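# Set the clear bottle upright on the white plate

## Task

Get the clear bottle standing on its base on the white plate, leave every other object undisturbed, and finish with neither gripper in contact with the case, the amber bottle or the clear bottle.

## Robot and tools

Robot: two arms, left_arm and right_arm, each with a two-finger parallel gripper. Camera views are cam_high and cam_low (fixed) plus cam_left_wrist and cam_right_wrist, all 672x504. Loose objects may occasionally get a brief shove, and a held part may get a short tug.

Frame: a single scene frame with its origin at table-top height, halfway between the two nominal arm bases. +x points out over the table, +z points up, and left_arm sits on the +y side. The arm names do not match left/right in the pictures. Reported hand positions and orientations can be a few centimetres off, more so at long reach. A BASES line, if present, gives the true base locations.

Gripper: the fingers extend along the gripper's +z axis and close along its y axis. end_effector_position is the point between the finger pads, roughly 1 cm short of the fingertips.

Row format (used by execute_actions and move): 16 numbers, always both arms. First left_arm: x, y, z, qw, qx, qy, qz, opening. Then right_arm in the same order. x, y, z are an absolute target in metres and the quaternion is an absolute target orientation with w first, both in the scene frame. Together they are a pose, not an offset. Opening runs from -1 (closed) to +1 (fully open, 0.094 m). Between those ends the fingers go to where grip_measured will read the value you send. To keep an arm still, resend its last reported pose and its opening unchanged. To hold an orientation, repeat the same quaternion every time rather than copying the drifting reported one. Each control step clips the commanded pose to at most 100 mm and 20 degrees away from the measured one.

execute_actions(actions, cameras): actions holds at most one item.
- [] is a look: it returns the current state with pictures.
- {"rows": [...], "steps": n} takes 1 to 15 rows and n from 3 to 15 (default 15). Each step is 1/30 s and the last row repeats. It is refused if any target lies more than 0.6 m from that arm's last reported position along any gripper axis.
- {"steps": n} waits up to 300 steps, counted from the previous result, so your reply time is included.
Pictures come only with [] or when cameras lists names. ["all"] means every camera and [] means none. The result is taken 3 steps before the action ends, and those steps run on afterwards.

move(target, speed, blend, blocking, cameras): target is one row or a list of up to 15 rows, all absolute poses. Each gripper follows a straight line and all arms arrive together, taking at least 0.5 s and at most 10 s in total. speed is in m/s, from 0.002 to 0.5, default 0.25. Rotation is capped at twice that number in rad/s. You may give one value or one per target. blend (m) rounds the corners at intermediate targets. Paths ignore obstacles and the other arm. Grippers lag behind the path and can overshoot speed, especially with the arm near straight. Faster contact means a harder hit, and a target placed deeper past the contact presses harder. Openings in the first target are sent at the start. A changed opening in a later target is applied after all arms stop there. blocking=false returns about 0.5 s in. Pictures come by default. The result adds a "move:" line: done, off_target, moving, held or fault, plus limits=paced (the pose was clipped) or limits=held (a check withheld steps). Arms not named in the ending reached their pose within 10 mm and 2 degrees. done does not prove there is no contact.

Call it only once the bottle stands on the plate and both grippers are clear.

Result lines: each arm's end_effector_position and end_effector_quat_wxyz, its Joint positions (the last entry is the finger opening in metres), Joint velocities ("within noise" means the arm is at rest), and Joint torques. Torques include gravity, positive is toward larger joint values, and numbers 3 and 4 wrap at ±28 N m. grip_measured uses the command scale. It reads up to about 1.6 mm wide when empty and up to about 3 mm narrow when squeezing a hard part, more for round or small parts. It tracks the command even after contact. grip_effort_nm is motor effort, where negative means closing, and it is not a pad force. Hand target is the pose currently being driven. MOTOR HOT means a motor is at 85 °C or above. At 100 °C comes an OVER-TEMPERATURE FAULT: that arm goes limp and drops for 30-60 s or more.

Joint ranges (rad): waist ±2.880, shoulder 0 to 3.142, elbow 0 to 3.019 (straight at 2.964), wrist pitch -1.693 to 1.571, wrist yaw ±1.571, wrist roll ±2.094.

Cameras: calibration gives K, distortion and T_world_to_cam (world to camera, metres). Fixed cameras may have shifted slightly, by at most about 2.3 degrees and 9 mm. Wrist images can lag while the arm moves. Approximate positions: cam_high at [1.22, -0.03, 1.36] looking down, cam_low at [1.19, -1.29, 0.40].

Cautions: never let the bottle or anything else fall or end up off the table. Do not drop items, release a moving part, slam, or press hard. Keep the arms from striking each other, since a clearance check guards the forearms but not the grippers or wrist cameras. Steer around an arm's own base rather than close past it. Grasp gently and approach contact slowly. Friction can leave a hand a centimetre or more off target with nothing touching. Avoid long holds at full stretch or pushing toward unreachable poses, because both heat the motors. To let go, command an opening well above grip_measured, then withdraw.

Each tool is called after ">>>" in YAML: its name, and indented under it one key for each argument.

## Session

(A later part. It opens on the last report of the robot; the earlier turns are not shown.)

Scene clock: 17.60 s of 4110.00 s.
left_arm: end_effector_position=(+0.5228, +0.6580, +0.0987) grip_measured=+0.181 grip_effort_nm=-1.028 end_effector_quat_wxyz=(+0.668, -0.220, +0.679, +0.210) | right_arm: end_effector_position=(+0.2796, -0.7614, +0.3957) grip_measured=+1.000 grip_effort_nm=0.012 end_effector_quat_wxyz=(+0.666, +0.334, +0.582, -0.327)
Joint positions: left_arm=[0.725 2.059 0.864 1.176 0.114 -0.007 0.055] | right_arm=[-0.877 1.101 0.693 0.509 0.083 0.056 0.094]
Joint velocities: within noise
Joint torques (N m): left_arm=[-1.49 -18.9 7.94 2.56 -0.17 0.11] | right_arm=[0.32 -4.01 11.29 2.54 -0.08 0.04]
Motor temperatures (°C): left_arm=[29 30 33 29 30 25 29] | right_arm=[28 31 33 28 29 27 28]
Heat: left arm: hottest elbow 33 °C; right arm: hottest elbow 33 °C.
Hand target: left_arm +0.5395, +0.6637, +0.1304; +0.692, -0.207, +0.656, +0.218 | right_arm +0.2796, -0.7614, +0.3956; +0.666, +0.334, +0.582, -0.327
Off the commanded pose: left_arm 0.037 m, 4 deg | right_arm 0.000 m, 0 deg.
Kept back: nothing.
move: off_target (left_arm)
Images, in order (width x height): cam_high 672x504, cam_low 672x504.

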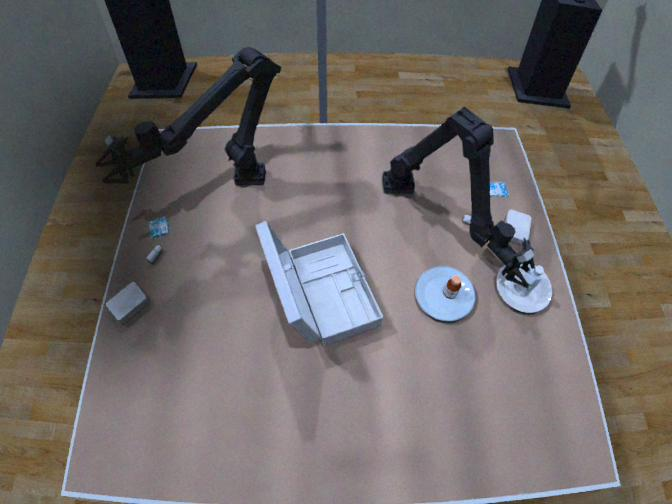

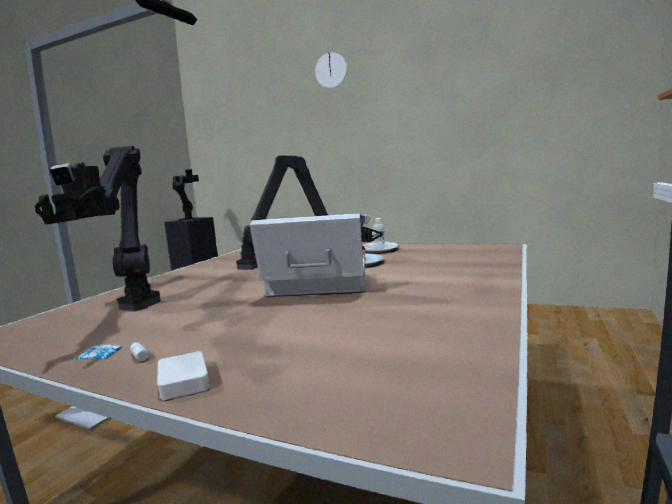

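>>> move:
  target: [0.541,0.665,0.118,0.692,-0.207,0.6565,0.218,-0.6,0.2796,-0.7614,0.3957,0.666,0.334,0.582,-0.327,1]
  speed: 0.04
  cameras: ["cam_high","cam_low"]

>>> zoom_image:
  camera: "cam_low"
  region: [340, 200, 410, 260]

>>> zoom_image:
  camera: "cam_high"
  region: [480, 230, 570, 320]

Scene clock: 18.53 s of 4110.00 s.
left_arm: end_effector_position=(+0.5236, +0.6587, +0.0919) grip_measured=+0.181 grip_effort_nm=-1.028 end_effector_quat_wxyz=(+0.667, -0.221, +0.680, +0.209) | right_arm: end_effector_position=(+0.2796, -0.7614, +0.3957) grip_measured=+1.000 grip_effort_nm=0.012 end_effector_quat_wxyz=(+0.666, +0.334, +0.582, -0.327)
Joint positions: left_arm=[0.725 2.076 0.87 1.182 0.114 -0.007 0.055] | right_arm=[-0.877 1.101 0.693 0.509 0.083 0.056 0.094]
Joint velocities: within noise
Joint torques (N m): left_arm=[-1.38 -17.85 7.8 3.48 -0.17 0.11] | right_arm=[0.32 -4.07 11.28 2.55 -0.08 0.04]
Motor temperatures (°C): left_arm=[29 30 33 29 30 25 29] | right_arm=[28 31 33 28 29 27 28]
Heat: left arm: hottest elbow 33 °C; right arm: hottest elbow 33 °C.
Hand target: left_arm +0.5397, +0.6638, +0.1183; +0.692, -0.207, +0.657, +0.218 | right_arm +0.2796, -0.7614, +0.3956; +0.666, +0.334, +0.582, -0.327
Off the commanded pose: left_arm 0.032 m, 4 deg | right_arm 0.000 m, 0 deg.
Kept back: nothing.
move: off_target (left_arm)
Images, in order (width x height): cam_high 672x504, cam_low 672x504.

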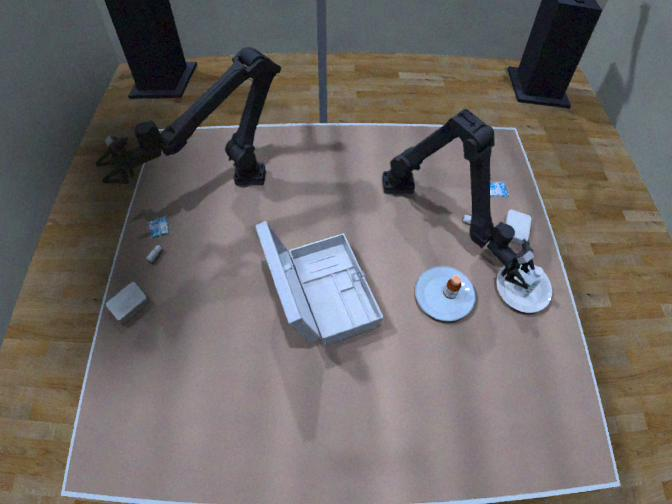

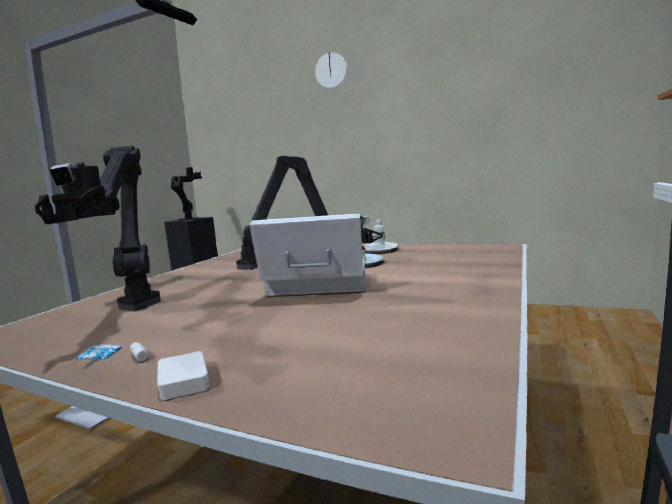

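Scaled by 7.200 from the camera's 672x504 image, which has a finer 960x720 frame.

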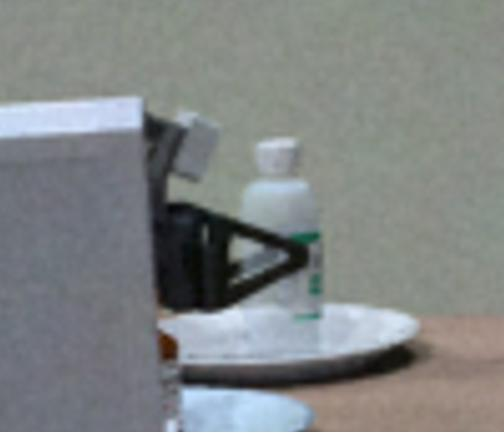

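Scaled by 5.600 from the camera's 672x504 image, which has a finer 960x720 frame.

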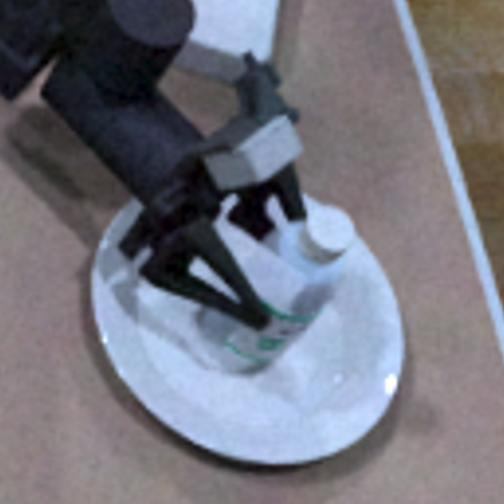

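>>> move:
  target: [0.541,0.665,0.107,0.692,-0.207,0.6565,0.218,-0.6,0.2796,-0.7614,0.3957,0.666,0.334,0.582,-0.327,1]
  speed: 0.04
  cameras: ["cam_high","cam_low"]

>>> zoom_image:
  camera: "cam_low"
  region: [340, 200, 410, 260]

Scene clock: 19.47 s of 4110.00 s.
left_arm: end_effector_position=(+0.5261, +0.6610, +0.0911) grip_measured=+0.181 grip_effort_nm=-1.023 end_effector_quat_wxyz=(+0.674, -0.218, +0.673, +0.213) | right_arm: end_effector_position=(+0.2796, -0.7614, +0.3957) grip_measured=+1.000 grip_effort_nm=0.007 end_effector_quat_wxyz=(+0.666, +0.334, +0.582, -0.327)
Joint positions: left_arm=[0.725 2.098 0.883 1.214 0.114 -0.007 0.055] | right_arm=[-0.877 1.101 0.693 0.509 0.083 0.056 0.094]
Joint velocities: within noise
Joint torques (N m): left_arm=[-1.44 -17.32 7.25 3.12 -0.18 0.1] | right_arm=[0.32 -4.07 11.3 2.54 -0.08 0.03]
Motor temperatures (°C): left_arm=[29 30 33 29 30 25 29] | right_arm=[28 31 33 28 29 27 28]
Heat: left arm: hottest elbow 33 °C; right arm: hottest elbow 33 °C.
Hand target: left_arm +0.5402, +0.6643, +0.1073; +0.692, -0.207, +0.656, +0.218 | right_arm +0.2796, -0.7614, +0.3956; +0.666, +0.334, +0.582, -0.327
Off the commanded pose: left_arm 0.022 m, 3 deg | right_arm 0.000 m, 0 deg.
Kept back: nothing.
move: off_target (left_arm)
Images, in order (width x height): cam_high 672x504, cam_low 672x504.

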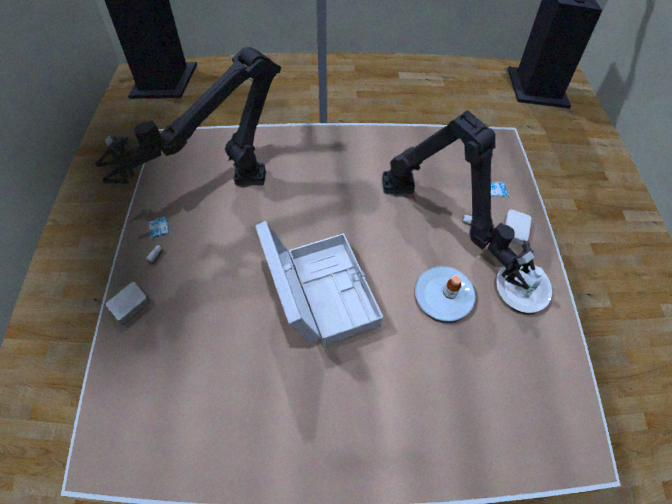

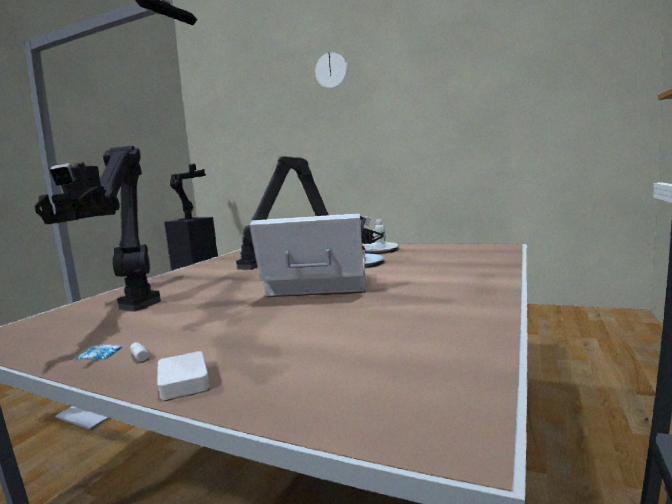

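Scaled by 7.200 from the camera's 672x504 image, which has a finer 960x720 frame.

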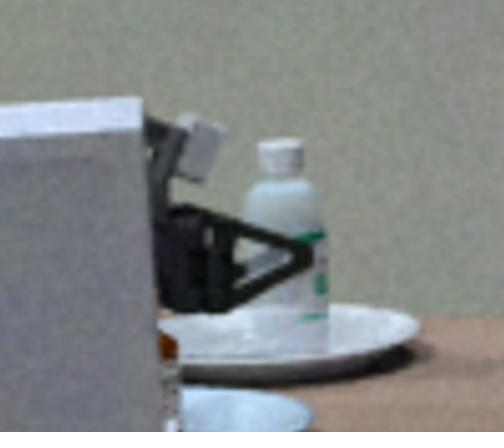

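>>> move:
  target:
    - [0.539,0.664,0.116,0.692,-0.207,0.6565,0.218,0.6,0.2796,-0.7614,0.3957,0.666,0.334,0.582,-0.327,1]
    - [0.441,0.594,0.14,0.692,-0.207,0.6565,0.218,0.6,0.2796,-0.7614,0.3957,0.666,0.334,0.582,-0.327,1]
  speed: 0.12
  cameras: ["cam_high","cam_low"]

>>> zoom_image:
  camera: "cam_high"
  region: [460, 210, 570, 320]

Scene clock: 21.77 s of 4110.00 s.
left_arm: end_effector_position=(+0.4452, +0.5891, +0.1284) grip_measured=+0.597 grip_effort_nm=0.164 end_effector_quat_wxyz=(+0.683, -0.209, +0.668, +0.210) | right_arm: end_effector_position=(+0.2796, -0.7614, +0.3957) grip_measured=+1.000 grip_effort_nm=0.007 end_effector_quat_wxyz=(+0.666, +0.334, +0.582, -0.327)
Joint positions: left_arm=[0.734 1.891 0.56 1.353 0.14 -0.007 0.075] | right_arm=[-0.877 1.101 0.693 0.509 0.083 0.056 0.094]
Joint velocities: within noise
Joint torques (N m): left_arm=[0.38 -14.68 3.32 3 0.18 0.09] | right_arm=[0.38 -4.01 11.3 2.54 -0.08 0.04]
Motor temperatures (°C): left_arm=[29 30 33 29 30 25 29] | right_arm=[28 31 33 28 29 27 28]
Heat: left arm: hottest elbow 33 °C; right arm: hottest elbow 33 °C.
Hand target: left_arm +0.4410, +0.5939, +0.1399; +0.692, -0.207, +0.656, +0.218 | right_arm +0.2796, -0.7614, +0.3956; +0.666, +0.334, +0.582, -0.327
Off the commanded pose: left_arm 0.013 m, 2 deg | right_arm 0.000 m, 0 deg.
Kept back: nothing.
move: off_target (left_arm)
Images, in order (width x height): cam_high 672x504, cam_low 672x504.

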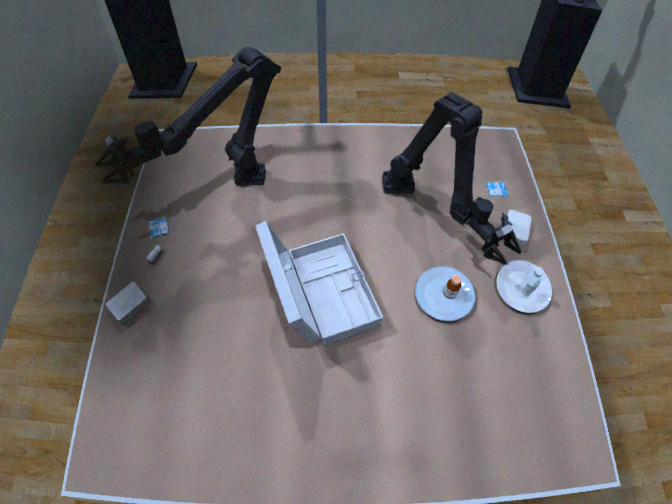

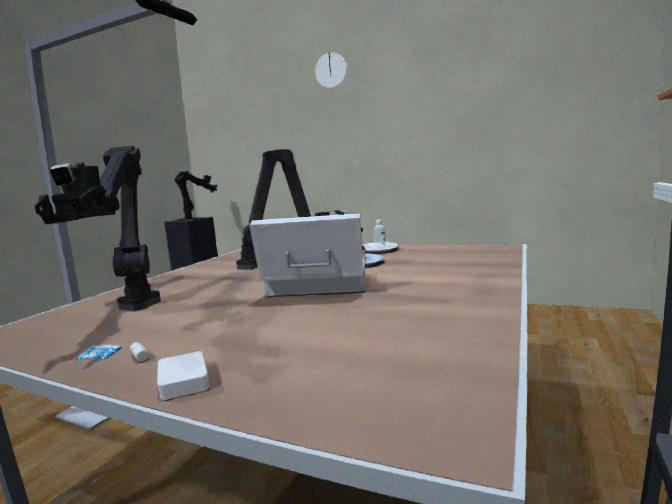

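Scaled by 4.582 from the camera's 672x504 image, which has a finer 960x720 frame.

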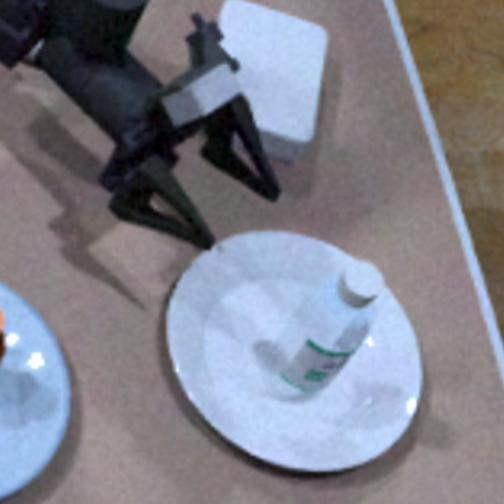

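Upright on the plate, released.

>>> finished_scene:
  scene: 1

The scene is finished: the task was done.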